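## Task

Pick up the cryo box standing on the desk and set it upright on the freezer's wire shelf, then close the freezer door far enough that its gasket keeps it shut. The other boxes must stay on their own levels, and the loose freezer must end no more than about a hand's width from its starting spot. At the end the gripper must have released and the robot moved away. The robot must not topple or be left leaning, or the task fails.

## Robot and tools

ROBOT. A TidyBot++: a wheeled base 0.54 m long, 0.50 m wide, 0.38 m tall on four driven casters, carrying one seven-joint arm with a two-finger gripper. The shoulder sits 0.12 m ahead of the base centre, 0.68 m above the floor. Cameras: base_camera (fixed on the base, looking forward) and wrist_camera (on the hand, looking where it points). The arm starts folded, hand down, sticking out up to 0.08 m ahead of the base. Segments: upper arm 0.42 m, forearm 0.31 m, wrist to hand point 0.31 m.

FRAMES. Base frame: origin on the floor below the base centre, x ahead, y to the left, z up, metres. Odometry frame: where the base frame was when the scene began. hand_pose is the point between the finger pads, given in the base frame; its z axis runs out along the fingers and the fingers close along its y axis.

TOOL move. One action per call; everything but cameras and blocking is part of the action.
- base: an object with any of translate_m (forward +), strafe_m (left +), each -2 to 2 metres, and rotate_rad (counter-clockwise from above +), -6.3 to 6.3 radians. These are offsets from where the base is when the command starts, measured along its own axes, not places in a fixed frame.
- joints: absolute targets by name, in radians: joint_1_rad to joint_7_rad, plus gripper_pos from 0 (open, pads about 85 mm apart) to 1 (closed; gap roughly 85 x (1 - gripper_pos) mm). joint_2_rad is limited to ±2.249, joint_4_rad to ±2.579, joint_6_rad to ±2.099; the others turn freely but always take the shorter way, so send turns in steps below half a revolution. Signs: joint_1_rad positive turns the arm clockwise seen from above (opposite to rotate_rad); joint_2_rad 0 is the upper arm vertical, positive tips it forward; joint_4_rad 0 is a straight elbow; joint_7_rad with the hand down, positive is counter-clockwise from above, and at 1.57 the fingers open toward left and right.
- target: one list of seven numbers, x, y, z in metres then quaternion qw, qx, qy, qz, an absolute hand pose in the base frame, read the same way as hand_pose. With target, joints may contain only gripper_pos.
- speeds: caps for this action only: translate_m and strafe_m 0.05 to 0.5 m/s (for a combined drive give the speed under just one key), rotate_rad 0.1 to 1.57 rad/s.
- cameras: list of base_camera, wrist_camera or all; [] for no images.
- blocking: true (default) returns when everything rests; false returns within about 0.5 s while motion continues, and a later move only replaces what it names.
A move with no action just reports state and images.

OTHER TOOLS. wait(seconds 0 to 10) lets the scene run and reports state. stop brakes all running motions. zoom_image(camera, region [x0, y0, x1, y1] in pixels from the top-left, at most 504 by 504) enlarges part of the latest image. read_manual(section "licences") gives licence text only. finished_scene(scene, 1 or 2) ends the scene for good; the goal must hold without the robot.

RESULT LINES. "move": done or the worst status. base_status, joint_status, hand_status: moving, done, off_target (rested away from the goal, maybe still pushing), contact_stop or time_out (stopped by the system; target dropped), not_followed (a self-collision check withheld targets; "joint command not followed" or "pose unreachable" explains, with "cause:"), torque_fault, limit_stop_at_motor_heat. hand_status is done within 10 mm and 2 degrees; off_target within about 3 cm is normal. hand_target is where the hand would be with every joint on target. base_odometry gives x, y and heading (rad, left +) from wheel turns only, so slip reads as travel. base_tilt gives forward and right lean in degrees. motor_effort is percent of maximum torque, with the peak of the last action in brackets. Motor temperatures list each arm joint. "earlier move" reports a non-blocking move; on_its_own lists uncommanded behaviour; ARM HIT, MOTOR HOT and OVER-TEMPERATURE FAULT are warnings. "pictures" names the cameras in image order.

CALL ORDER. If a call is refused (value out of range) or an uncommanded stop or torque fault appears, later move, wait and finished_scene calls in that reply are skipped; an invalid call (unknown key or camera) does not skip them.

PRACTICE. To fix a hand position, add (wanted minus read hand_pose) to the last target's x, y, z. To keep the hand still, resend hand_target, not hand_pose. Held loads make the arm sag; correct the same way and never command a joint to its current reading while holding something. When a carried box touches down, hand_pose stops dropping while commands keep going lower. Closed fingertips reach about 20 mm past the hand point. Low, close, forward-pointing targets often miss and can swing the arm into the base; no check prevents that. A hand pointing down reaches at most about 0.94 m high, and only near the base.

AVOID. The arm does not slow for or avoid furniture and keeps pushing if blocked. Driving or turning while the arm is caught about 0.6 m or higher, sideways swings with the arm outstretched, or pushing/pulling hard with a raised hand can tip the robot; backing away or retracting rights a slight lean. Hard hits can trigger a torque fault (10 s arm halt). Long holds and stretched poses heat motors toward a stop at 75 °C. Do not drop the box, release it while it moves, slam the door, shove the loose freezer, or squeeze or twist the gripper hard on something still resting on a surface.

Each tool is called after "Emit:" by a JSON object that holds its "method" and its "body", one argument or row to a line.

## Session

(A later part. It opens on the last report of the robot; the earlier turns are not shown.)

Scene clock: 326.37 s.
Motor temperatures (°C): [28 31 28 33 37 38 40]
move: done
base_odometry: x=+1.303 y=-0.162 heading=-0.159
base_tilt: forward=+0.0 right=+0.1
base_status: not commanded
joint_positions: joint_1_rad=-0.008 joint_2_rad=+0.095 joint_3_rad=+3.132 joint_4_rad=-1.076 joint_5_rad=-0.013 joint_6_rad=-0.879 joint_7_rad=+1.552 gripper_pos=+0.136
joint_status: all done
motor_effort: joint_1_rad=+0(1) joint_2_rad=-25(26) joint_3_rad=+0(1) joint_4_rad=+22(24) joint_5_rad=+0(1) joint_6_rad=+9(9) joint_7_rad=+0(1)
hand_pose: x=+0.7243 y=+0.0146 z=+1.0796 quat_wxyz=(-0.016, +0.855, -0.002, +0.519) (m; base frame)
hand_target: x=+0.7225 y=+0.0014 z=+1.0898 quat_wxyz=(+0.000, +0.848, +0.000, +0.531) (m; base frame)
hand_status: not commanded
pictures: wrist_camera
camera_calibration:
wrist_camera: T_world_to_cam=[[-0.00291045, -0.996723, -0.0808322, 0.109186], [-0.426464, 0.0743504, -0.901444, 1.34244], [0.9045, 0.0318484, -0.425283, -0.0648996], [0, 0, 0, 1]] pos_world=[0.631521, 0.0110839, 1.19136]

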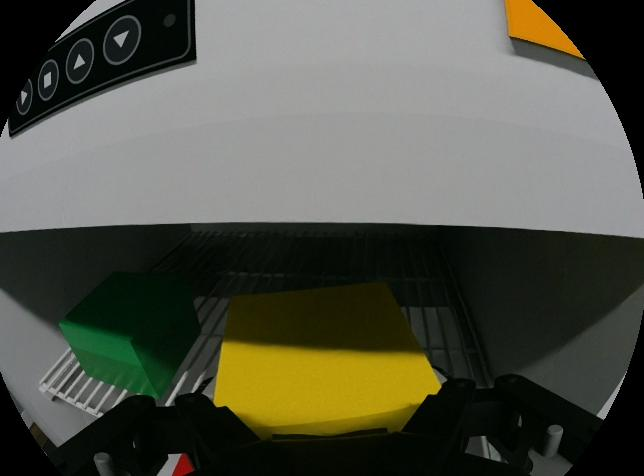

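Emit:
{"method": "move", "body": {
  "joints": {"joint_4_rad": -1.13, "joint_6_rad": -0.81},
  "cameras": ["wrist_camera"]
}}

Scene clock: 330.03 s.
Motor temperatures (°C): [28 31 28 33 37 38 40]
move: done
base_odometry: x=+1.303 y=-0.162 heading=-0.159
base_tilt: forward=+0.0 right=+0.1
base_status: not commanded
joint_positions: joint_1_rad=-0.008 joint_2_rad=+0.095 joint_3_rad=+3.132 joint_4_rad=-1.123 joint_5_rad=-0.013 joint_6_rad=-0.864 joint_7_rad=+1.552 gripper_pos=+0.136
joint_status: all done
motor_effort: joint_1_rad=+0(1) joint_2_rad=-24(26) joint_3_rad=+0(0) joint_4_rad=+21(24) joint_5_rad=+0(1) joint_6_rad=+7(9) joint_7_rad=+0(1)
hand_pose: x=+0.7251 y=+0.0146 z=+1.0569 quat_wxyz=(-0.016, +0.863, -0.002, +0.505) (m; base frame)
hand_target: x=+0.7283 y=+0.0014 z=+1.0752 quat_wxyz=(+0.000, +0.848, +0.000, +0.531) (m; base frame)
hand_status: not commanded
pictures: wrist_camera
camera_calibration:
wrist_camera: T_world_to_cam=[[-0.00567068, -0.996762, -0.0802053, 0.108682], [-0.45545, 0.073979, -0.887182, 1.32822], [0.890243, 0.0314986, -0.454395, -0.0342375], [0, 0, 0, 1]] pos_world=[0.636036, 0.0111481, 1.17154]

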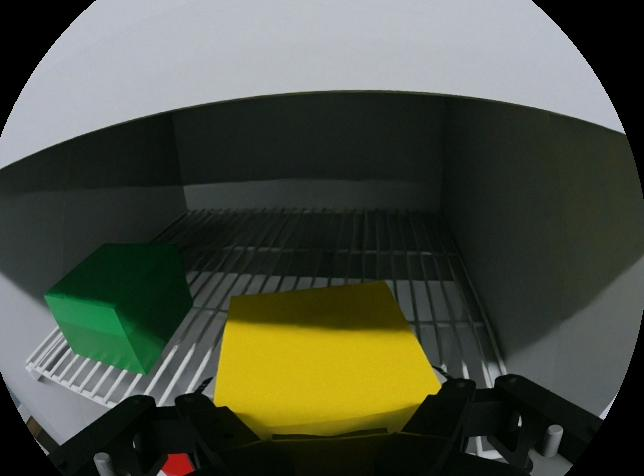

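Emit:
{"method": "move", "body": {
  "joints": {"joint_4_rad": -1.14, "joint_6_rad": -0.76},
  "cameras": ["wrist_camera"]
}}

Scene clock: 333.93 s.
Motor temperatures (°C): [28 31 28 33 37 38 40]
move: done
base_odometry: x=+1.303 y=-0.162 heading=-0.159
base_tilt: forward=+0.0 right=+0.1
base_status: not commanded
joint_positions: joint_1_rad=-0.008 joint_2_rad=+0.095 joint_3_rad=+3.132 joint_4_rad=-1.136 joint_5_rad=-0.013 joint_6_rad=-0.822 joint_7_rad=+1.552 gripper_pos=+0.136
joint_status: all done
motor_effort: joint_1_rad=-1(1) joint_2_rad=-25(26) joint_3_rad=+0(1) joint_4_rad=+23(24) joint_5_rad=+0(0) joint_6_rad=+8(9) joint_7_rad=+0(1)
hand_pose: x=+0.7308 y=+0.0146 z=+1.0611 quat_wxyz=(-0.016, +0.856, -0.002, +0.518) (m; base frame)
hand_target: x=+0.7346 y=+0.0014 z=+1.0835 quat_wxyz=(+0.000, +0.837, +0.000, +0.547) (m; base frame)
hand_status: not commanded
pictures: wrist_camera
camera_calibration:
wrist_camera: T_world_to_cam=[[-0.00386417, -0.996705, -0.0810235, 0.108584], [-0.429586, 0.0748213, -0.899921, 1.32914], [0.903018, 0.0313291, -0.42846, -0.0741908], [0, 0, 0, 1]] pos_world=[0.638393, 0.0111026, 1.17313]

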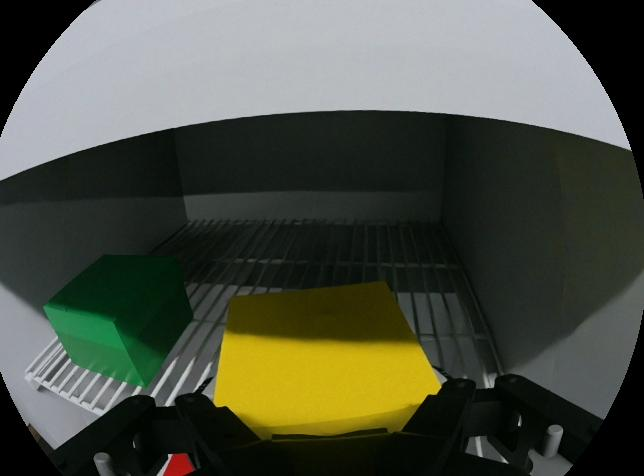

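Emit:
{"method": "move", "body": {
  "joints": {"joint_4_rad": -1.152, "joint_6_rad": -0.75},
  "cameras": ["wrist_camera"]
}}

Emit:
{"method": "move", "body": {
  "joints": {"joint_4_rad": -1.162, "joint_6_rad": -0.74},
  "cameras": ["wrist_camera"]
}}

Scene clock: 336.10 s.
Motor temperatures (°C): [28 31 28 33 37 38 40]
move: done
base_odometry: x=+1.303 y=-0.162 heading=-0.159
base_tilt: forward=+0.0 right=+0.1
base_status: not commanded
joint_positions: joint_1_rad=-0.008 joint_2_rad=+0.095 joint_3_rad=+3.132 joint_4_rad=-1.145 joint_5_rad=-0.013 joint_6_rad=-0.817 joint_7_rad=+1.552 gripper_pos=+0.136
joint_status: all done
motor_effort: joint_1_rad=-1(1) joint_2_rad=-25(26) joint_3_rad=+0(1) joint_4_rad=+23(24) joint_5_rad=+0(0) joint_6_rad=+8(8) joint_7_rad=+0(0)
hand_pose: x=+0.7311 y=+0.0146 z=+1.0571 quat_wxyz=(-0.016, +0.857, -0.002, +0.516) (m; base frame)
hand_target: x=+0.7357 y=+0.0014 z=+1.0794 quat_wxyz=(+0.000, +0.837, +0.000, +0.547) (m; base frame)
hand_status: not commanded
pictures: wrist_camera
camera_calibration:
wrist_camera: T_world_to_cam=[[-0.0042724, -0.996709, -0.0809513, 0.108483], [-0.433497, 0.0747962, -0.898045, 1.3266], [0.901145, 0.0312554, -0.43239, -0.0706693], [0, 0, 0, 1]] pos_world=[0.639223, 0.0111099, 1.16957]

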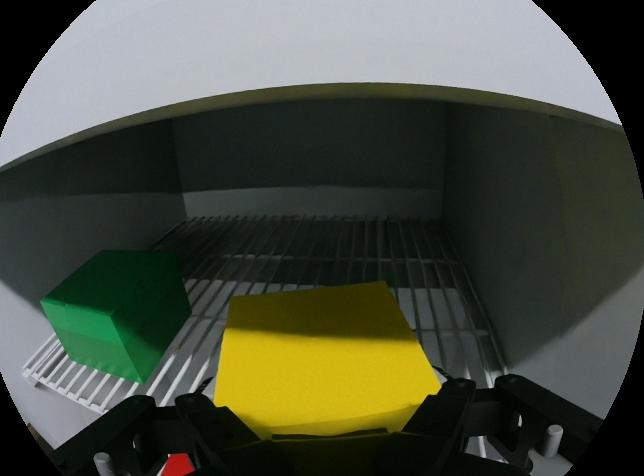

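Scene clock: 336.60 s.
Motor temperatures (°C): [28 31 28 33 37 38 40]
move: done
base_odometry: x=+1.303 y=-0.162 heading=-0.159
base_tilt: forward=+0.0 right=+0.1
base_status: not commanded
joint_positions: joint_1_rad=-0.008 joint_2_rad=+0.095 joint_3_rad=+3.132 joint_4_rad=-1.152 joint_5_rad=-0.013 joint_6_rad=-0.808 joint_7_rad=+1.552 gripper_pos=+0.136
joint_status: all done
motor_effort: joint_1_rad=+0(1) joint_2_rad=-25(26) joint_3_rad=+0(1) joint_4_rad=+23(23) joint_5_rad=+0(1) joint_6_rad=+8(9) joint_7_rad=+0(1)
hand_pose: x=+0.7322 y=+0.0146 z=+1.0561 quat_wxyz=(-0.016, +0.856, -0.002, +0.517) (m; base frame)
hand_target: x=+0.7367 y=+0.0014 z=+1.0765 quat_wxyz=(+0.000, +0.837, +0.000, +0.547) (m; base frame)
hand_status: not commanded
pictures: wrist_camera
camera_calibration:
wrist_camera: T_world_to_cam=[[-0.00412851, -0.996701, -0.0810599, 0.108411], [-0.430578, 0.0749332, -0.899437, 1.32552], [0.902544, 0.0311893, -0.429467, -0.0761959], [0, 0, 0, 1]] pos_world=[0.639957, 0.011104, 1.16828]

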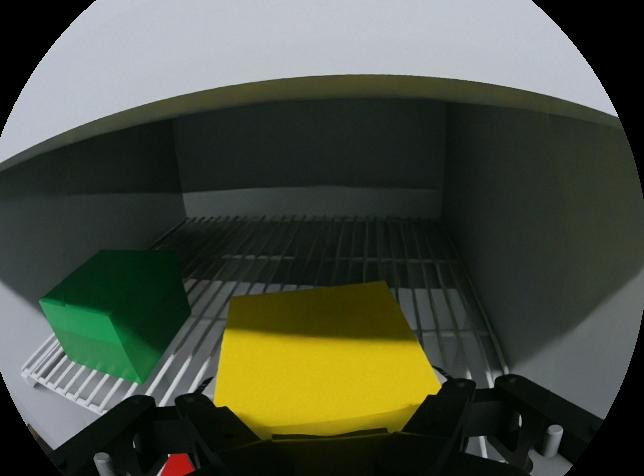

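Emit:
{"method": "move", "body": {
  "joints": {"joint_4_rad": -1.174, "joint_6_rad": -0.73},
  "cameras": []
}}

Emit:
{"method": "move", "body": {
  "joints": {"joint_4_rad": -1.186, "joint_6_rad": -0.72},
  "cameras": ["wrist_camera"]
}}

Scene clock: 339.93 s.
Motor temperatures (°C): [28 31 28 33 37 38 40]
move: done
base_odometry: x=+1.303 y=-0.162 heading=-0.159
base_tilt: forward=+0.0 right=+0.1
base_status: not commanded
joint_positions: joint_1_rad=-0.008 joint_2_rad=+0.095 joint_3_rad=+3.132 joint_4_rad=-1.158 joint_5_rad=-0.013 joint_6_rad=-0.795 joint_7_rad=+1.552 gripper_pos=+0.136
joint_status: all done
motor_effort: joint_1_rad=+0(1) joint_2_rad=-24(25) joint_3_rad=+0(1) joint_4_rad=+22(23) joint_5_rad=+0(1) joint_6_rad=+7(9) joint_7_rad=+0(1)
hand_pose: x=+0.7335 y=+0.0145 z=+1.0562 quat_wxyz=(-0.016, +0.854, -0.002, +0.520) (m; base frame)
hand_target: x=+0.7376 y=+0.0014 z=+1.0723 quat_wxyz=(+0.000, +0.838, +0.000, +0.546) (m; base frame)
hand_status: not commanded
pictures: none
No camera images: "cameras" was empty.

Scene clock: 340.47 s.
Motor temperatures (°C): [28 31 28 33 37 38 40]
move: done
base_odometry: x=+1.303 y=-0.162 heading=-0.159
base_tilt: forward=+0.0 right=+0.1
base_status: not commanded
joint_positions: joint_1_rad=-0.008 joint_2_rad=+0.093 joint_3_rad=+3.132 joint_4_rad=-1.165 joint_5_rad=-0.013 joint_6_rad=-0.783 joint_7_rad=+1.552 gripper_pos=+0.136
joint_status: all done
motor_effort: joint_1_rad=+0(1) joint_2_rad=-23(24) joint_3_rad=+0(0) joint_4_rad=+22(22) joint_5_rad=+0(1) joint_6_rad=+6(8) joint_7_rad=-1(1)
hand_pose: x=+0.7343 y=+0.0145 z=+1.0563 quat_wxyz=(-0.016, +0.852, -0.002, +0.523) (m; base frame)
hand_target: x=+0.7385 y=+0.0014 z=+1.0681 quat_wxyz=(+0.000, +0.838, +0.000, +0.545) (m; base frame)
hand_status: not commanded
pictures: wrist_camera
camera_calibration:
wrist_camera: T_world_to_cam=[[-0.0033841, -0.996675, -0.0814114, 0.108236], [-0.418868, 0.0753385, -0.904916, 1.32379], [0.908041, 0.0310384, -0.417731, -0.0944626], [0, 0, 0, 1]] pos_world=[0.640635, 0.0110756, 1.16727]

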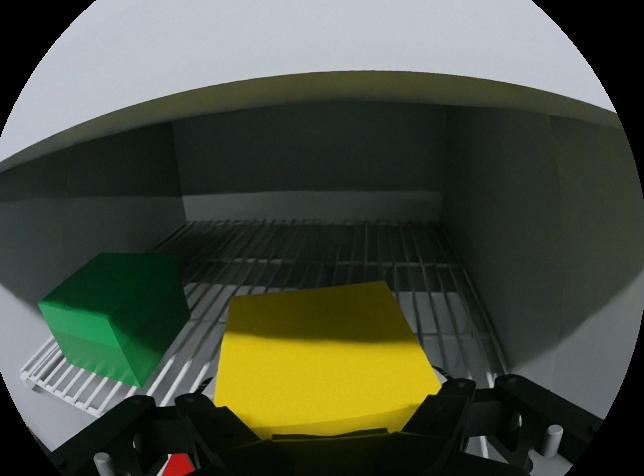

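Emit:
{"method": "move", "body": {
  "joints": {"gripper_pos": 0},
  "cameras": ["wrist_camera"]
}}

Scene clock: 346.13 s.
Motor temperatures (°C): [28 31 28 33 37 38 40]
move: done
base_odometry: x=+1.303 y=-0.162 heading=-0.159
base_tilt: forward=+0.0 right=+0.1
base_status: not commanded
joint_positions: joint_1_rad=-0.008 joint_2_rad=+0.093 joint_3_rad=+3.132 joint_4_rad=-1.169 joint_5_rad=-0.013 joint_6_rad=-0.783 joint_7_rad=+1.552 gripper_pos=+0.000
joint_status: all done
motor_effort: joint_1_rad=+0(1) joint_2_rad=-24(25) joint_3_rad=+0(1) joint_4_rad=+22(22) joint_5_rad=-1(1) joint_6_rad=+7(8) joint_7_rad=+0(1)
hand_pose: x=+0.7342 y=+0.0145 z=+1.0544 quat_wxyz=(-0.016, +0.853, -0.002, +0.521) (m; base frame)
hand_target: x=+0.7385 y=+0.0014 z=+1.0681 quat_wxyz=(+0.000, +0.838, +0.000, +0.545) (m; base frame)
hand_status: not commanded
pictures: wrist_camera
camera_calibration:
wrist_camera: T_world_to_cam=[[-0.00365192, -0.99668, -0.0813425, 0.108201], [-0.421869, 0.0752857, -0.903526, 1.32272], [0.906649, 0.0310163, -0.420743, -0.0909397], [0, 0, 0, 1]] pos_world=[0.640859, 0.0110808, 1.16565]

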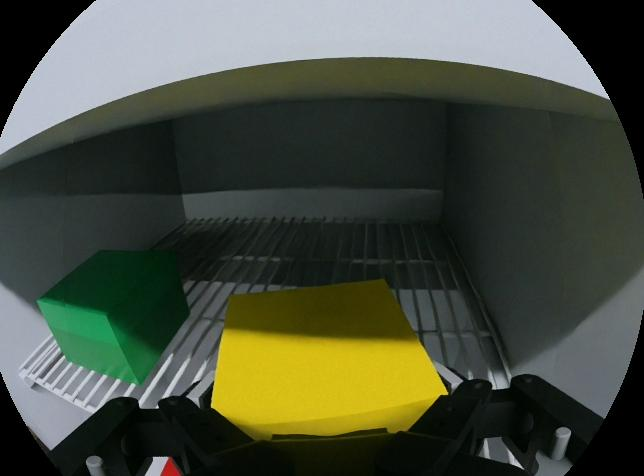

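Emit:
{"method": "move", "body": {
  "base": {"translate_m": -0.2, "strafe_m": -0.005},
  "speeds": {"translate_m": 0.15},
  "cameras": ["wrist_camera"]
}}

Scene clock: 350.13 s.
Motor temperatures (°C): [28 31 28 33 37 38 40]
move: done
base_odometry: x=+1.104 y=-0.135 heading=-0.159
base_tilt: forward=+0.0 right=+0.1
base_status: done
joint_positions: joint_1_rad=-0.008 joint_2_rad=+0.089 joint_3_rad=+3.132 joint_4_rad=-1.170 joint_5_rad=-0.013 joint_6_rad=-0.783 joint_7_rad=+1.552 gripper_pos=+0.000
joint_status: not commanded
motor_effort: joint_1_rad=+0(1) joint_2_rad=-24(28) joint_3_rad=+0(1) joint_4_rad=+22(24) joint_5_rad=+0(1) joint_6_rad=+7(8) joint_7_rad=+0(1)
hand_pose: x=+0.7327 y=+0.0145 z=+1.0560 quat_wxyz=(-0.016, +0.853, -0.002, +0.522) (m; base frame)
hand_target: x=+0.7385 y=+0.0014 z=+1.0681 quat_wxyz=(+0.000, +0.838, +0.000, +0.545) (m; base frame)
hand_status: not commanded
pictures: wrist_camera
camera_calibration:
wrist_camera: T_world_to_cam=[[-0.00350353, -0.996679, -0.0813589, 0.108183], [-0.419545, 0.0753176, -0.904604, 1.32292], [0.907728, 0.0309644, -0.418416, -0.0921393], [0, 0, 0, 1]] pos_world=[0.639041, 0.0110373, 1.16697]

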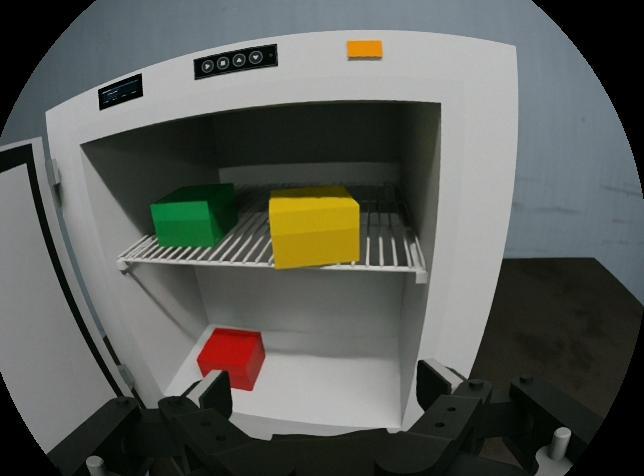

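Emit:
{"method": "move", "body": {
  "joints": {"joint_2_rad": -0.10, "joint_4_rad": -1.806, "joint_6_rad": 0.2, "gripper_pos": 1},
  "base": {"strafe_m": 0.006},
  "cameras": ["wrist_camera"]
}}

Scene clock: 372.87 s.
Motor temperatures (°C): [28 31 28 33 37 38 40]
move: done
base_odometry: x=+1.105 y=-0.130 heading=-0.159
base_tilt: forward=+0.0 right=+0.1
base_status: done
joint_positions: joint_1_rad=-0.005 joint_2_rad=-0.079 joint_3_rad=+3.133 joint_4_rad=-1.789 joint_5_rad=-0.013 joint_6_rad=+0.128 joint_7_rad=+1.552 gripper_pos=+0.999
joint_status: all done
motor_effort: joint_1_rad=-1(3) joint_2_rad=-19(25) joint_3_rad=+0(2) joint_4_rad=+24(24) joint_5_rad=+0(1) joint_6_rad=+8(9) joint_7_rad=+0(1)
hand_pose: x=+0.7081 y=+0.0093 z=+1.0545 quat_wxyz=(-0.015, +0.711, -0.006, +0.703) (m; base frame)
hand_target: x=+0.6991 y=+0.0014 z=+1.0783 quat_wxyz=(+0.000, +0.684, +0.000, +0.730) (m; base frame)
hand_status: not commanded
pictures: wrist_camera
camera_calibration:
wrist_camera: T_world_to_cam=[[0.0203112, -0.996244, -0.0841694, 0.0888684], [0.0273365, 0.0847087, -0.996031, 1.09162], [0.99942, 0.0179297, 0.0289543, -0.606859], [0, 0, 0, 1]] pos_world=[0.574861, 0.00694566, 1.11234]

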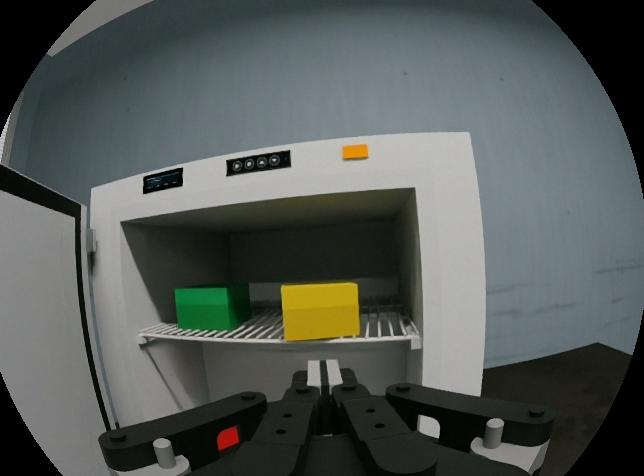

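Emit:
{"method": "move", "body": {
  "base": {"translate_m": 0.213, "strafe_m": 0.005},
  "speeds": {"translate_m": 0.12},
  "cameras": ["wrist_camera"]
}}

Scene clock: 380.80 s.
Motor temperatures (°C): [28 31 28 33 37 38 40]
move: done
base_odometry: x=+1.316 y=-0.158 heading=-0.159
base_tilt: forward=+0.0 right=+0.1
base_status: done
joint_positions: joint_1_rad=-0.005 joint_2_rad=-0.089 joint_3_rad=+3.133 joint_4_rad=-1.790 joint_5_rad=-0.013 joint_6_rad=+0.132 joint_7_rad=+1.552 gripper_pos=+0.999
joint_status: not commanded
motor_effort: joint_1_rad=+0(2) joint_2_rad=-19(22) joint_3_rad=+0(2) joint_4_rad=+23(25) joint_5_rad=+0(1) joint_6_rad=+8(9) joint_7_rad=+0(1)
hand_pose: x=+0.7044 y=+0.0091 z=+1.0606 quat_wxyz=(-0.015, +0.706, -0.006, +0.708) (m; base frame)
hand_target: x=+0.6991 y=+0.0014 z=+1.0783 quat_wxyz=(+0.000, +0.684, +0.000, +0.730) (m; base frame)
hand_status: not commanded
pictures: wrist_camera
camera_calibration:
wrist_camera: T_world_to_cam=[[0.0211925, -0.996241, -0.0839936, 0.0885447], [0.0397887, 0.0847864, -0.995604, 1.08859], [0.998983, 0.0177573, 0.0414359, -0.616227], [0, 0, 0, 1]] pos_world=[0.570411, 0.00685693, 1.11677]

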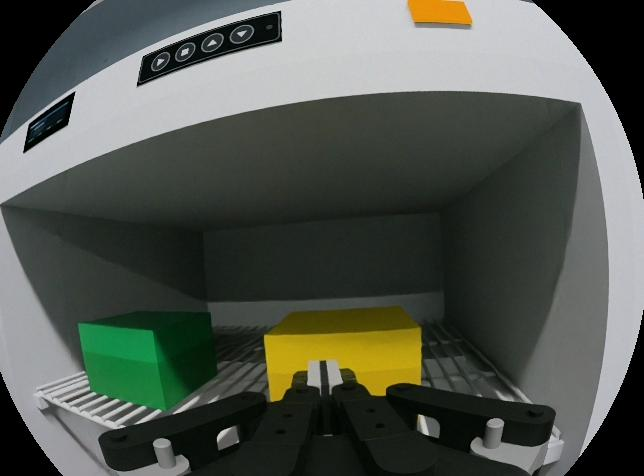

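Emit:
{"method": "move", "body": {
  "base": {"translate_m": -0.5907, "strafe_m": 0.1057},
  "speeds": {"translate_m": 0.45},
  "cameras": ["wrist_camera"]
}}

Scene clock: 401.80 s.
Motor temperatures (°C): [28 31 28 33 37 38 40]
move: done
base_odometry: x=+0.750 y=+0.040 heading=-0.159
base_tilt: forward=+0.0 right=+0.1
base_status: done
joint_positions: joint_1_rad=-0.004 joint_2_rad=-0.095 joint_3_rad=+3.134 joint_4_rad=-1.791 joint_5_rad=-0.013 joint_6_rad=+0.134 joint_7_rad=+1.552 gripper_pos=+0.999
joint_status: not commanded
motor_effort: joint_1_rad=+0(2) joint_2_rad=-18(22) joint_3_rad=+0(2) joint_4_rad=+24(24) joint_5_rad=+0(1) joint_6_rad=+8(9) joint_7_rad=+0(1)
hand_pose: x=+0.7021 y=+0.0081 z=+1.0638 quat_wxyz=(-0.014, +0.704, -0.007, +0.710) (m; base frame)
hand_target: x=+0.6991 y=+0.0014 z=+1.0783 quat_wxyz=(+0.000, +0.684, +0.000, +0.730) (m; base frame)
hand_status: not commanded
pictures: wrist_camera
camera_calibration:
wrist_camera: T_world_to_cam=[[0.0200539, -0.996268, -0.0839463, 0.0886125], [0.0460667, 0.0847948, -0.995333, 1.08719], [0.998737, 0.0160932, 0.0475953, -0.620455], [0, 0, 0, 1]] pos_world=[0.567811, 0.00607863, 1.11909]

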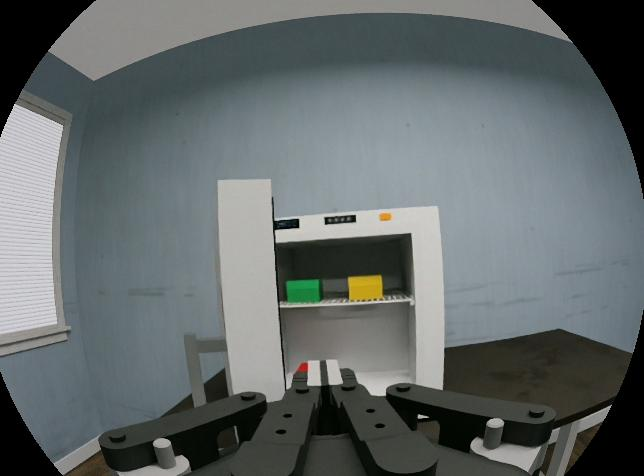

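Emit:
{"method": "zoom_image", "body": {
  "camera": "wrist_camera",
  "region": [170, 160, 470, 430]
}}

Scaled by 1.680.

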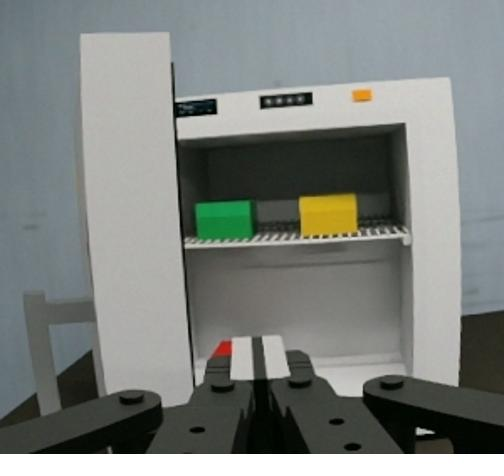

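Emit:
{"method": "move", "body": {
  "base": {"translate_m": 0.161, "strafe_m": 0.7067, "rotate_rad": -0.527},
  "joints": {"joint_1_rad": 0, "joint_2_rad": 0.3, "joint_3_rad": 3.1416, "joint_4_rad": -2.159, "joint_5_rad": 0, "joint_6_rad": 0.888, "joint_7_rad": 1.5708, "gripper_pos": 1},
  "cameras": ["wrist_camera", "base_camera"]
}}

Scene clock: 415.00 s.
Motor temperatures (°C): [27 31 28 33 37 38 40]
move: done
base_odometry: x=+1.021 y=+0.712 heading=-0.687
base_tilt: forward=+0.0 right=+0.1
base_status: done
joint_positions: joint_1_rad=-0.003 joint_2_rad=+0.307 joint_3_rad=+3.143 joint_4_rad=-2.147 joint_5_rad=-0.013 joint_6_rad=+0.818 joint_7_rad=+1.552 gripper_pos=+0.999
joint_status: all done
motor_effort: joint_1_rad=+0(4) joint_2_rad=-27(31) joint_3_rad=+0(4) joint_4_rad=+17(23) joint_5_rad=+0(1) joint_6_rad=+8(10) joint_7_rad=+0(2)
hand_pose: x=+0.7562 y=-0.0001 z=+0.8197 quat_wxyz=(-0.007, +0.730, -0.012, +0.684) (m; base frame)
hand_target: x=+0.7529 y=+0.0014 z=+0.8398 quat_wxyz=(+0.000, +0.707, +0.000, +0.707) (m; base frame)
hand_status: not commanded
pictures: base_camera, wrist_camera
camera_calibration:
wrist_camera: T_world_to_cam=[[-0.00332289, -0.996761, -0.0803528, 0.073552], [-0.0254826, 0.0804115, -0.996436, 0.897486], [0.99967, -0.00126344, -0.0256673, -0.603409], [0, 0, 0, 1]] pos_world=[0.626324, 0.000383142, 0.88471]

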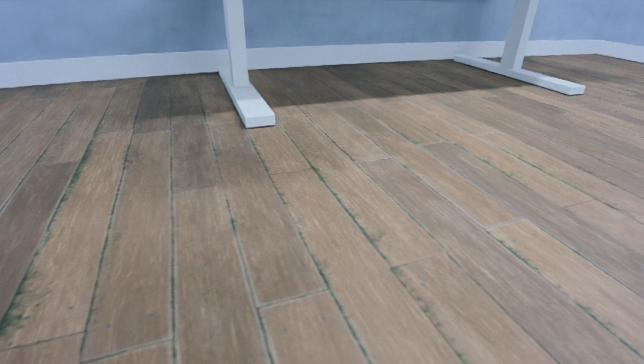

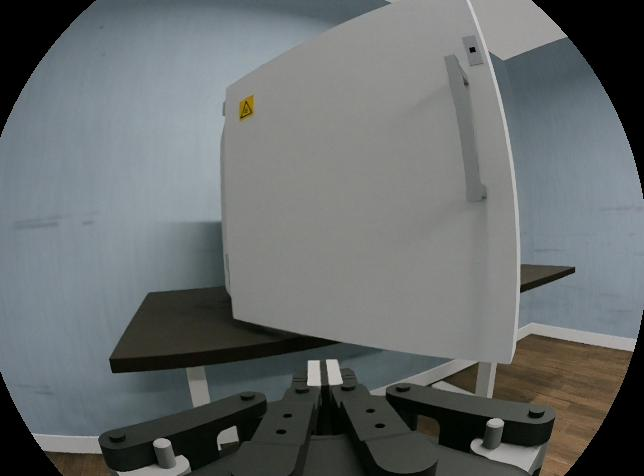

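Emit:
{"method": "move", "body": {
  "base": {"translate_m": 0.16, "strafe_m": -0.0717},
  "speeds": {"translate_m": 0.35},
  "cameras": ["wrist_camera"]
}}

Emit:
{"method": "move", "body": {
  "base": {"translate_m": 0.3228, "strafe_m": -0.1445},
  "speeds": {"translate_m": 0.15},
  "cameras": ["wrist_camera"]
}}

Scene clock: 429.63 s.
Motor temperatures (°C): [27 31 28 33 37 38 40]
move: done
base_odometry: x=+1.099 y=+0.555 heading=-0.686
base_tilt: forward=+0.0 right=+0.1
base_status: done
joint_positions: joint_1_rad=-0.002 joint_2_rad=+0.310 joint_3_rad=+3.143 joint_4_rad=-2.149 joint_5_rad=-0.013 joint_6_rad=+0.821 joint_7_rad=+1.552 gripper_pos=+0.999
joint_status: not commanded
motor_effort: joint_1_rad=+0(2) joint_2_rad=-27(30) joint_3_rad=+0(1) joint_4_rad=+16(18) joint_5_rad=+0(1) joint_6_rad=+8(9) joint_7_rad=+0(1)
hand_pose: x=+0.7563 y=-0.0011 z=+0.8180 quat_wxyz=(-0.006, +0.730, -0.013, +0.683) (m; base frame)
hand_target: x=+0.7529 y=+0.0014 z=+0.8398 quat_wxyz=(+0.000, +0.707, +0.000, +0.707) (m; base frame)
hand_status: not commanded
pictures: wrist_camera
camera_calibration:
wrist_camera: T_world_to_cam=[[-0.00500835, -0.996757, -0.0803095, 0.0736552], [-0.0266748, 0.0804151, -0.996404, 0.89673], [0.999632, -0.0028481, -0.0269911, -0.602369], [0, 0, 0, 1]] pos_world=[0.626436, -0.000409847, 0.883162]

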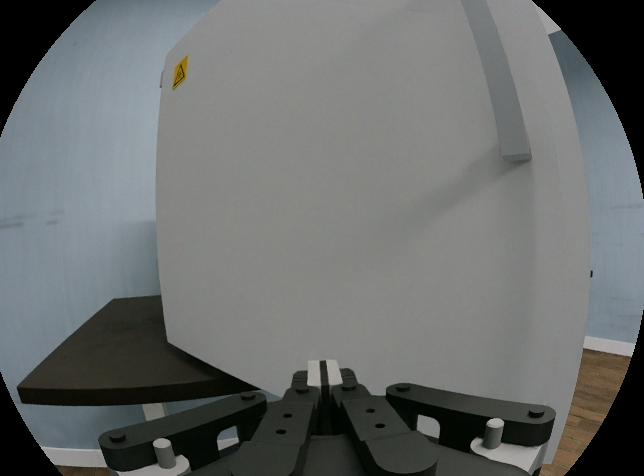

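Scene clock: 432.63 s.
Motor temperatures (°C): [27 31 28 33 37 38 40]
move: done
base_odometry: x=+1.258 y=+0.239 heading=-0.685
base_tilt: forward=+0.0 right=+0.1
base_status: done
joint_positions: joint_1_rad=-0.003 joint_2_rad=+0.309 joint_3_rad=+3.142 joint_4_rad=-2.151 joint_5_rad=-0.012 joint_6_rad=+0.822 joint_7_rad=+1.552 gripper_pos=+0.999
joint_status: not commanded
motor_effort: joint_1_rad=-1(3) joint_2_rad=-27(29) joint_3_rad=-1(3) joint_4_rad=+17(20) joint_5_rad=+0(2) joint_6_rad=+9(9) joint_7_rad=+0(1)
hand_pose: x=+0.7555 y=+0.0003 z=+0.8174 quat_wxyz=(-0.007, +0.731, -0.012, +0.683) (m; base frame)
hand_target: x=+0.7529 y=+0.0014 z=+0.8398 quat_wxyz=(+0.000, +0.707, +0.000, +0.707) (m; base frame)
hand_status: not commanded
pictures: wrist_camera
camera_calibration:
wrist_camera: T_world_to_cam=[[-0.00266805, -0.996785, -0.0800831, 0.0730108], [-0.0279852, 0.0801264, -0.996392, 0.896948], [0.999605, -0.000417283, -0.028109, -0.600673], [0, 0, 0, 1]] pos_world=[0.625731, 0.00065611, 0.882674]

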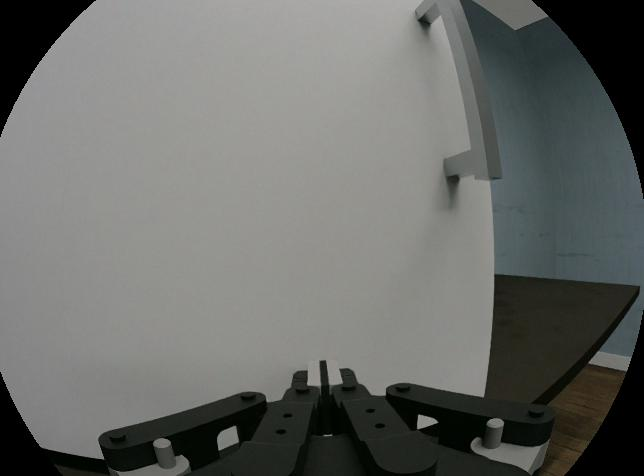

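Emit:
{"method": "move", "body": {
  "base": {"translate_m": 0.0546, "strafe_m": 0.0058},
  "speeds": {"translate_m": 0.08},
  "cameras": ["wrist_camera"]
}}

Scene clock: 436.63 s.
Motor temperatures (°C): [27 31 28 33 37 38 40]
move: done
base_odometry: x=+1.304 y=+0.209 heading=-0.686
base_tilt: forward=+0.0 right=+0.1
base_status: done
joint_positions: joint_1_rad=-0.003 joint_2_rad=+0.309 joint_3_rad=+3.142 joint_4_rad=-2.152 joint_5_rad=-0.012 joint_6_rad=+0.823 joint_7_rad=+1.552 gripper_pos=+0.999
joint_status: not commanded
motor_effort: joint_1_rad=+0(3) joint_2_rad=-27(29) joint_3_rad=-1(2) joint_4_rad=+16(18) joint_5_rad=-1(1) joint_6_rad=+8(9) joint_7_rad=+0(1)
hand_pose: x=+0.7552 y=+0.0002 z=+0.8173 quat_wxyz=(-0.007, +0.730, -0.012, +0.683) (m; base frame)
hand_target: x=+0.7529 y=+0.0014 z=+0.8398 quat_wxyz=(+0.000, +0.707, +0.000, +0.707) (m; base frame)
hand_status: not commanded
pictures: wrist_camera
camera_calibration:
wrist_camera: T_world_to_cam=[[-0.00278589, -0.996785, -0.0800778, 0.0730145], [-0.0279251, 0.0801244, -0.996394, 0.896863], [0.999606, -0.000539666, -0.0280585, -0.600404], [0, 0, 0, 1]] pos_world=[0.625416, 0.000595086, 0.882629]

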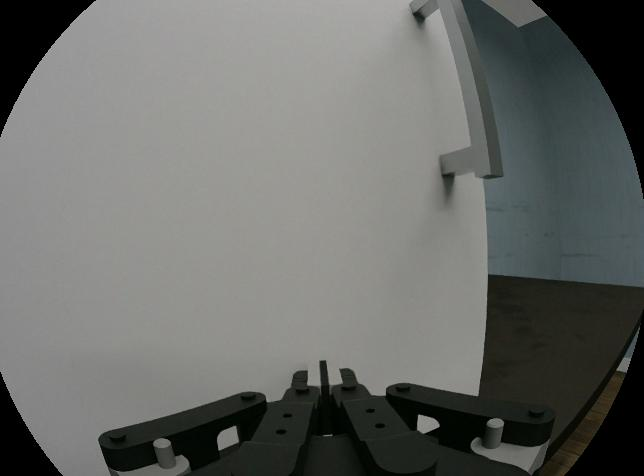

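Emit:
{"method": "move", "body": {
  "base": {"translate_m": 0.015},
  "speeds": {"translate_m": 0.08},
  "cameras": ["wrist_camera"]
}}

Scene clock: 439.37 s.
Motor temperatures (°C): [27 31 28 33 37 38 40]
move: done
base_odometry: x=+1.315 y=+0.200 heading=-0.686
base_tilt: forward=+0.0 right=+0.1
base_status: done
joint_positions: joint_1_rad=+0.001 joint_2_rad=+0.300 joint_3_rad=+3.142 joint_4_rad=-2.166 joint_5_rad=-0.012 joint_6_rad=+0.825 joint_7_rad=+1.552 gripper_pos=+0.999
joint_status: not commanded
motor_effort: joint_1_rad=-2(4) joint_2_rad=-26(29) joint_3_rad=-1(3) joint_4_rad=+19(27) joint_5_rad=+1(2) joint_6_rad=+9(9) joint_7_rad=+0(1)
hand_pose: x=+0.7504 y=-0.0026 z=+0.8164 quat_wxyz=(-0.005, +0.732, -0.013, +0.682) (m; base frame)
hand_target: x=+0.7529 y=+0.0014 z=+0.8398 quat_wxyz=(+0.000, +0.707, +0.000, +0.707) (m; base frame)
hand_status: not commanded
pictures: wrist_camera
camera_calibration:
wrist_camera: T_world_to_cam=[[-0.00741185, -0.996769, -0.079984, 0.0735605], [-0.0307231, 0.0801754, -0.996307, 0.898049], [0.9995, -0.00492713, -0.0312181, -0.593001], [0, 0, 0, 1]] pos_world=[0.620841, -0.00160046, 0.882104]

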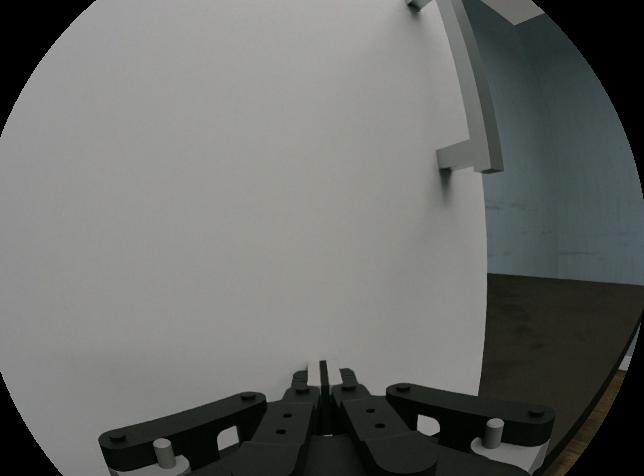

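Emit:
{"method": "move", "body": {
  "base": {"translate_m": 0.01},
  "speeds": {"translate_m": 0.08},
  "cameras": ["wrist_camera"]
}}

Scene clock: 444.03 s.
Motor temperatures (°C): [27 31 28 33 37 38 40]
move: done
base_odometry: x=+1.323 y=+0.194 heading=-0.686
base_tilt: forward=+0.0 right=+0.1
base_status: done
joint_positions: joint_1_rad=+0.004 joint_2_rad=+0.283 joint_3_rad=+3.142 joint_4_rad=-2.189 joint_5_rad=-0.012 joint_6_rad=+0.825 joint_7_rad=+1.552 gripper_pos=+0.999
joint_status: not commanded
motor_effort: joint_1_rad=-2(4) joint_2_rad=-22(26) joint_3_rad=-2(3) joint_4_rad=+22(28) joint_5_rad=+1(2) joint_6_rad=+9(10) joint_7_rad=+0(0)
hand_pose: x=+0.7421 y=-0.0046 z=+0.8155 quat_wxyz=(-0.004, +0.733, -0.015, +0.680) (m; base frame)
hand_target: x=+0.7529 y=+0.0014 z=+0.8398 quat_wxyz=(+0.000, +0.707, +0.000, +0.707) (m; base frame)
hand_status: not commanded
pictures: wrist_camera
camera_calibration:
wrist_camera: T_world_to_cam=[[-0.0111175, -0.996737, -0.0799489, 0.074133], [-0.0360359, 0.0803013, -0.996119, 0.900826], [0.999289, -0.00819331, -0.0368111, -0.580026], [0, 0, 0, 1]] pos_world=[0.6129, -0.00319876, 0.881906]

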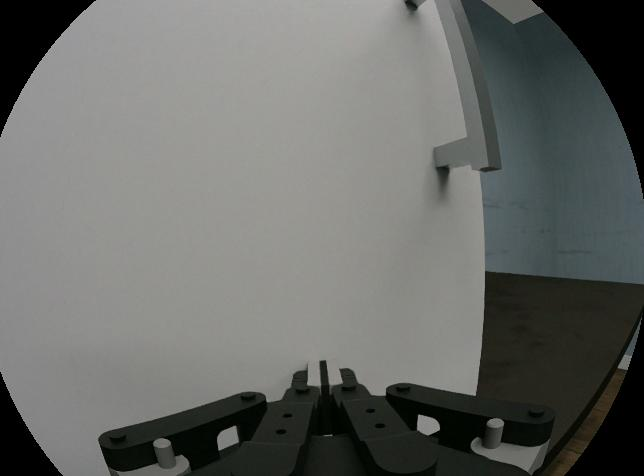

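Emit:
{"method": "move", "body": {
  "base": {"translate_m": 0.006},
  "speeds": {"translate_m": 0.08},
  "cameras": ["wrist_camera"]
}}

Scene clock: 450.17 s.
Motor temperatures (°C): [27 31 28 33 37 38 40]
move: done
base_odometry: x=+1.327 y=+0.190 heading=-0.686
base_tilt: forward=+0.0 right=+0.1
base_status: done
joint_positions: joint_1_rad=+0.009 joint_2_rad=+0.276 joint_3_rad=+3.143 joint_4_rad=-2.201 joint_5_rad=-0.012 joint_6_rad=+0.826 joint_7_rad=+1.552 gripper_pos=+0.999
joint_status: not commanded
motor_effort: joint_1_rad=-2(5) joint_2_rad=-21(25) joint_3_rad=-2(4) joint_4_rad=+26(31) joint_5_rad=+1(3) joint_6_rad=+9(10) joint_7_rad=+0(1)
hand_pose: x=+0.7378 y=-0.0076 z=+0.8145 quat_wxyz=(-0.002, +0.735, -0.016, +0.678) (m; base frame)
hand_target: x=+0.7529 y=+0.0014 z=+0.8398 quat_wxyz=(+0.000, +0.707, +0.000, +0.707) (m; base frame)
hand_status: not commanded
pictures: wrist_camera
camera_calibration:
wrist_camera: T_world_to_cam=[[-0.0163601, -0.996684, -0.0797131, 0.0746681], [-0.039226, 0.0803021, -0.995998, 0.902197], [0.999096, -0.0131678, -0.0404096, -0.572782], [0, 0, 0, 1]] pos_world=[0.608875, -0.00557014, 0.881393]

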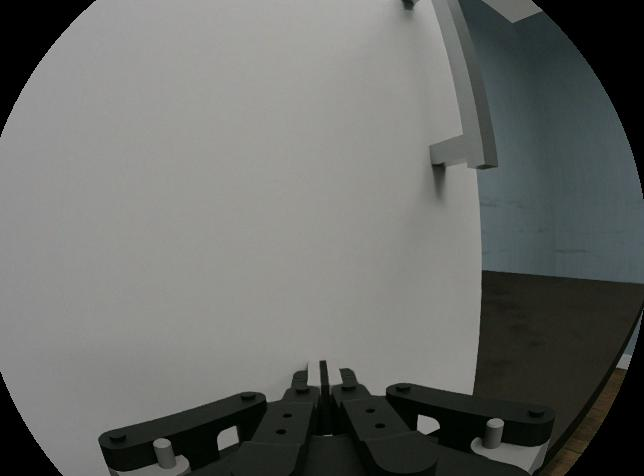

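Emit:
{"method": "move", "body": {
  "base": {"translate_m": -0.35, "strafe_m": -0.25, "rotate_rad": 0.25},
  "cameras": ["wrist_camera"]
}}

Scene clock: 456.20 s.
Motor temperatures (°C): [27 31 28 33 37 38 40]
move: done
base_odometry: x=+0.898 y=+0.219 heading=-0.435
base_tilt: forward=+0.0 right=+0.1
base_status: done
joint_positions: joint_1_rad=-0.005 joint_2_rad=+0.305 joint_3_rad=+3.137 joint_4_rad=-2.160 joint_5_rad=-0.011 joint_6_rad=+0.826 joint_7_rad=+1.552 gripper_pos=+0.999
joint_status: not commanded
motor_effort: joint_1_rad=-1(8) joint_2_rad=-27(31) joint_3_rad=+0(6) joint_4_rad=+17(26) joint_5_rad=+0(3) joint_6_rad=+9(9) joint_7_rad=+0(1)
hand_pose: x=+0.7527 y=+0.0045 z=+0.8165 quat_wxyz=(-0.010, +0.731, -0.009, +0.682) (m; base frame)
hand_target: x=+0.7529 y=+0.0014 z=+0.8398 quat_wxyz=(+0.000, +0.707, +0.000, +0.707) (m; base frame)
hand_status: not commanded
pictures: wrist_camera
camera_calibration:
wrist_camera: T_world_to_cam=[[0.00453411, -0.996713, -0.0808817, 0.0723561], [-0.0296414, 0.080713, -0.996297, 0.896872], [0.99955, 0.00691476, -0.029178, -0.597047], [0, 0, 0, 1]] pos_world=[0.623035, 0.00385748, 0.881982]

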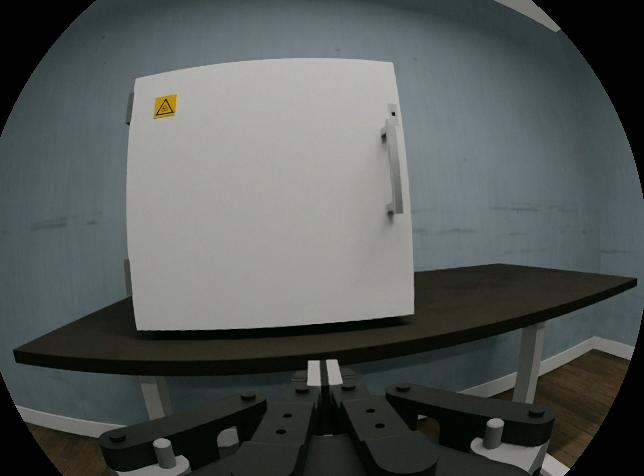

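Emit:
{"method": "zoom_image", "body": {
  "camera": "wrist_camera",
  "region": [340, 50, 460, 340]
}}

Scaled by 1.738.

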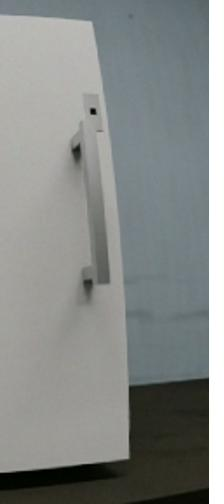

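Emit:
{"method": "move", "body": {
  "base": {"translate_m": 0.1, "strafe_m": -0.65, "rotate_rad": 0.4},
  "cameras": ["wrist_camera"]
}}

Scene clock: 469.00 s.
Motor temperatures (°C): [27 32 28 33 37 38 40]
move: done
base_odometry: x=+0.714 y=-0.413 heading=-0.034
base_tilt: forward=+0.0 right=+0.1
base_status: done
joint_positions: joint_1_rad=+0.001 joint_2_rad=+0.306 joint_3_rad=+3.137 joint_4_rad=-2.160 joint_5_rad=-0.011 joint_6_rad=+0.826 joint_7_rad=+1.552 gripper_pos=+0.999
joint_status: not commanded
motor_effort: joint_1_rad=+0(5) joint_2_rad=-27(28) joint_3_rad=-1(3) joint_4_rad=+16(18) joint_5_rad=+0(2) joint_6_rad=+8(9) joint_7_rad=+0(1)
hand_pose: x=+0.7528 y=+0.0010 z=+0.8164 quat_wxyz=(-0.008, +0.731, -0.011, +0.682) (m; base frame)
hand_target: x=+0.7529 y=+0.0014 z=+0.8398 quat_wxyz=(+0.000, +0.707, +0.000, +0.707) (m; base frame)
hand_status: not commanded
pictures: wrist_camera
camera_calibration:
wrist_camera: T_world_to_cam=[[-0.000869044, -0.996708, -0.0810667, 0.0731254], [-0.0293802, 0.0810572, -0.996276, 0.896829], [0.999568, 0.00151595, -0.0293539, -0.596923], [0, 0, 0, 1]] pos_world=[0.623077, 0.00109515, 0.881896]

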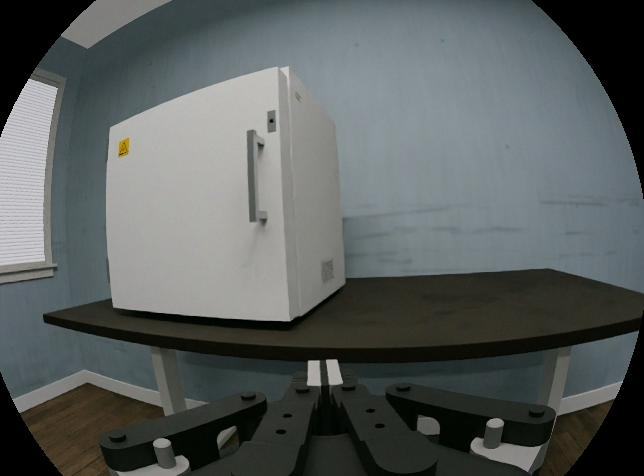

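Emit:
{"method": "zoom_image", "body": {
  "camera": "wrist_camera",
  "region": [230, 50, 350, 190]
}}

Emit:
{"method": "zoom_image", "body": {
  "camera": "wrist_camera",
  "region": [230, 190, 350, 340]
}}

Scaled by 3.600.

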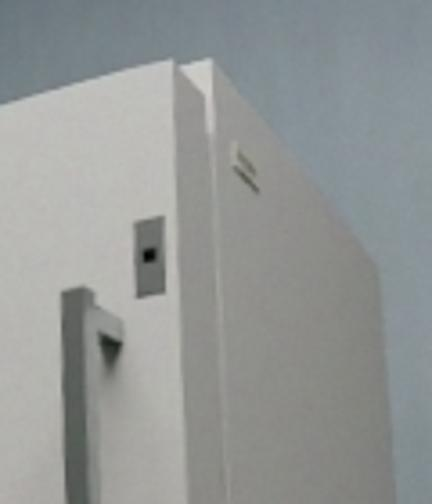

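Scaled by 3.360.

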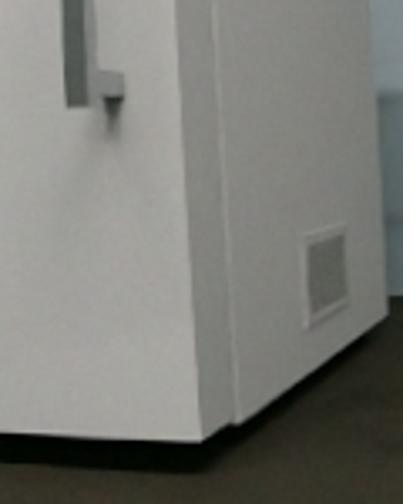

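Emit:
{"method": "finished_scene", "body": {
  "scene": 2
}}

The scene is finished: the task was done.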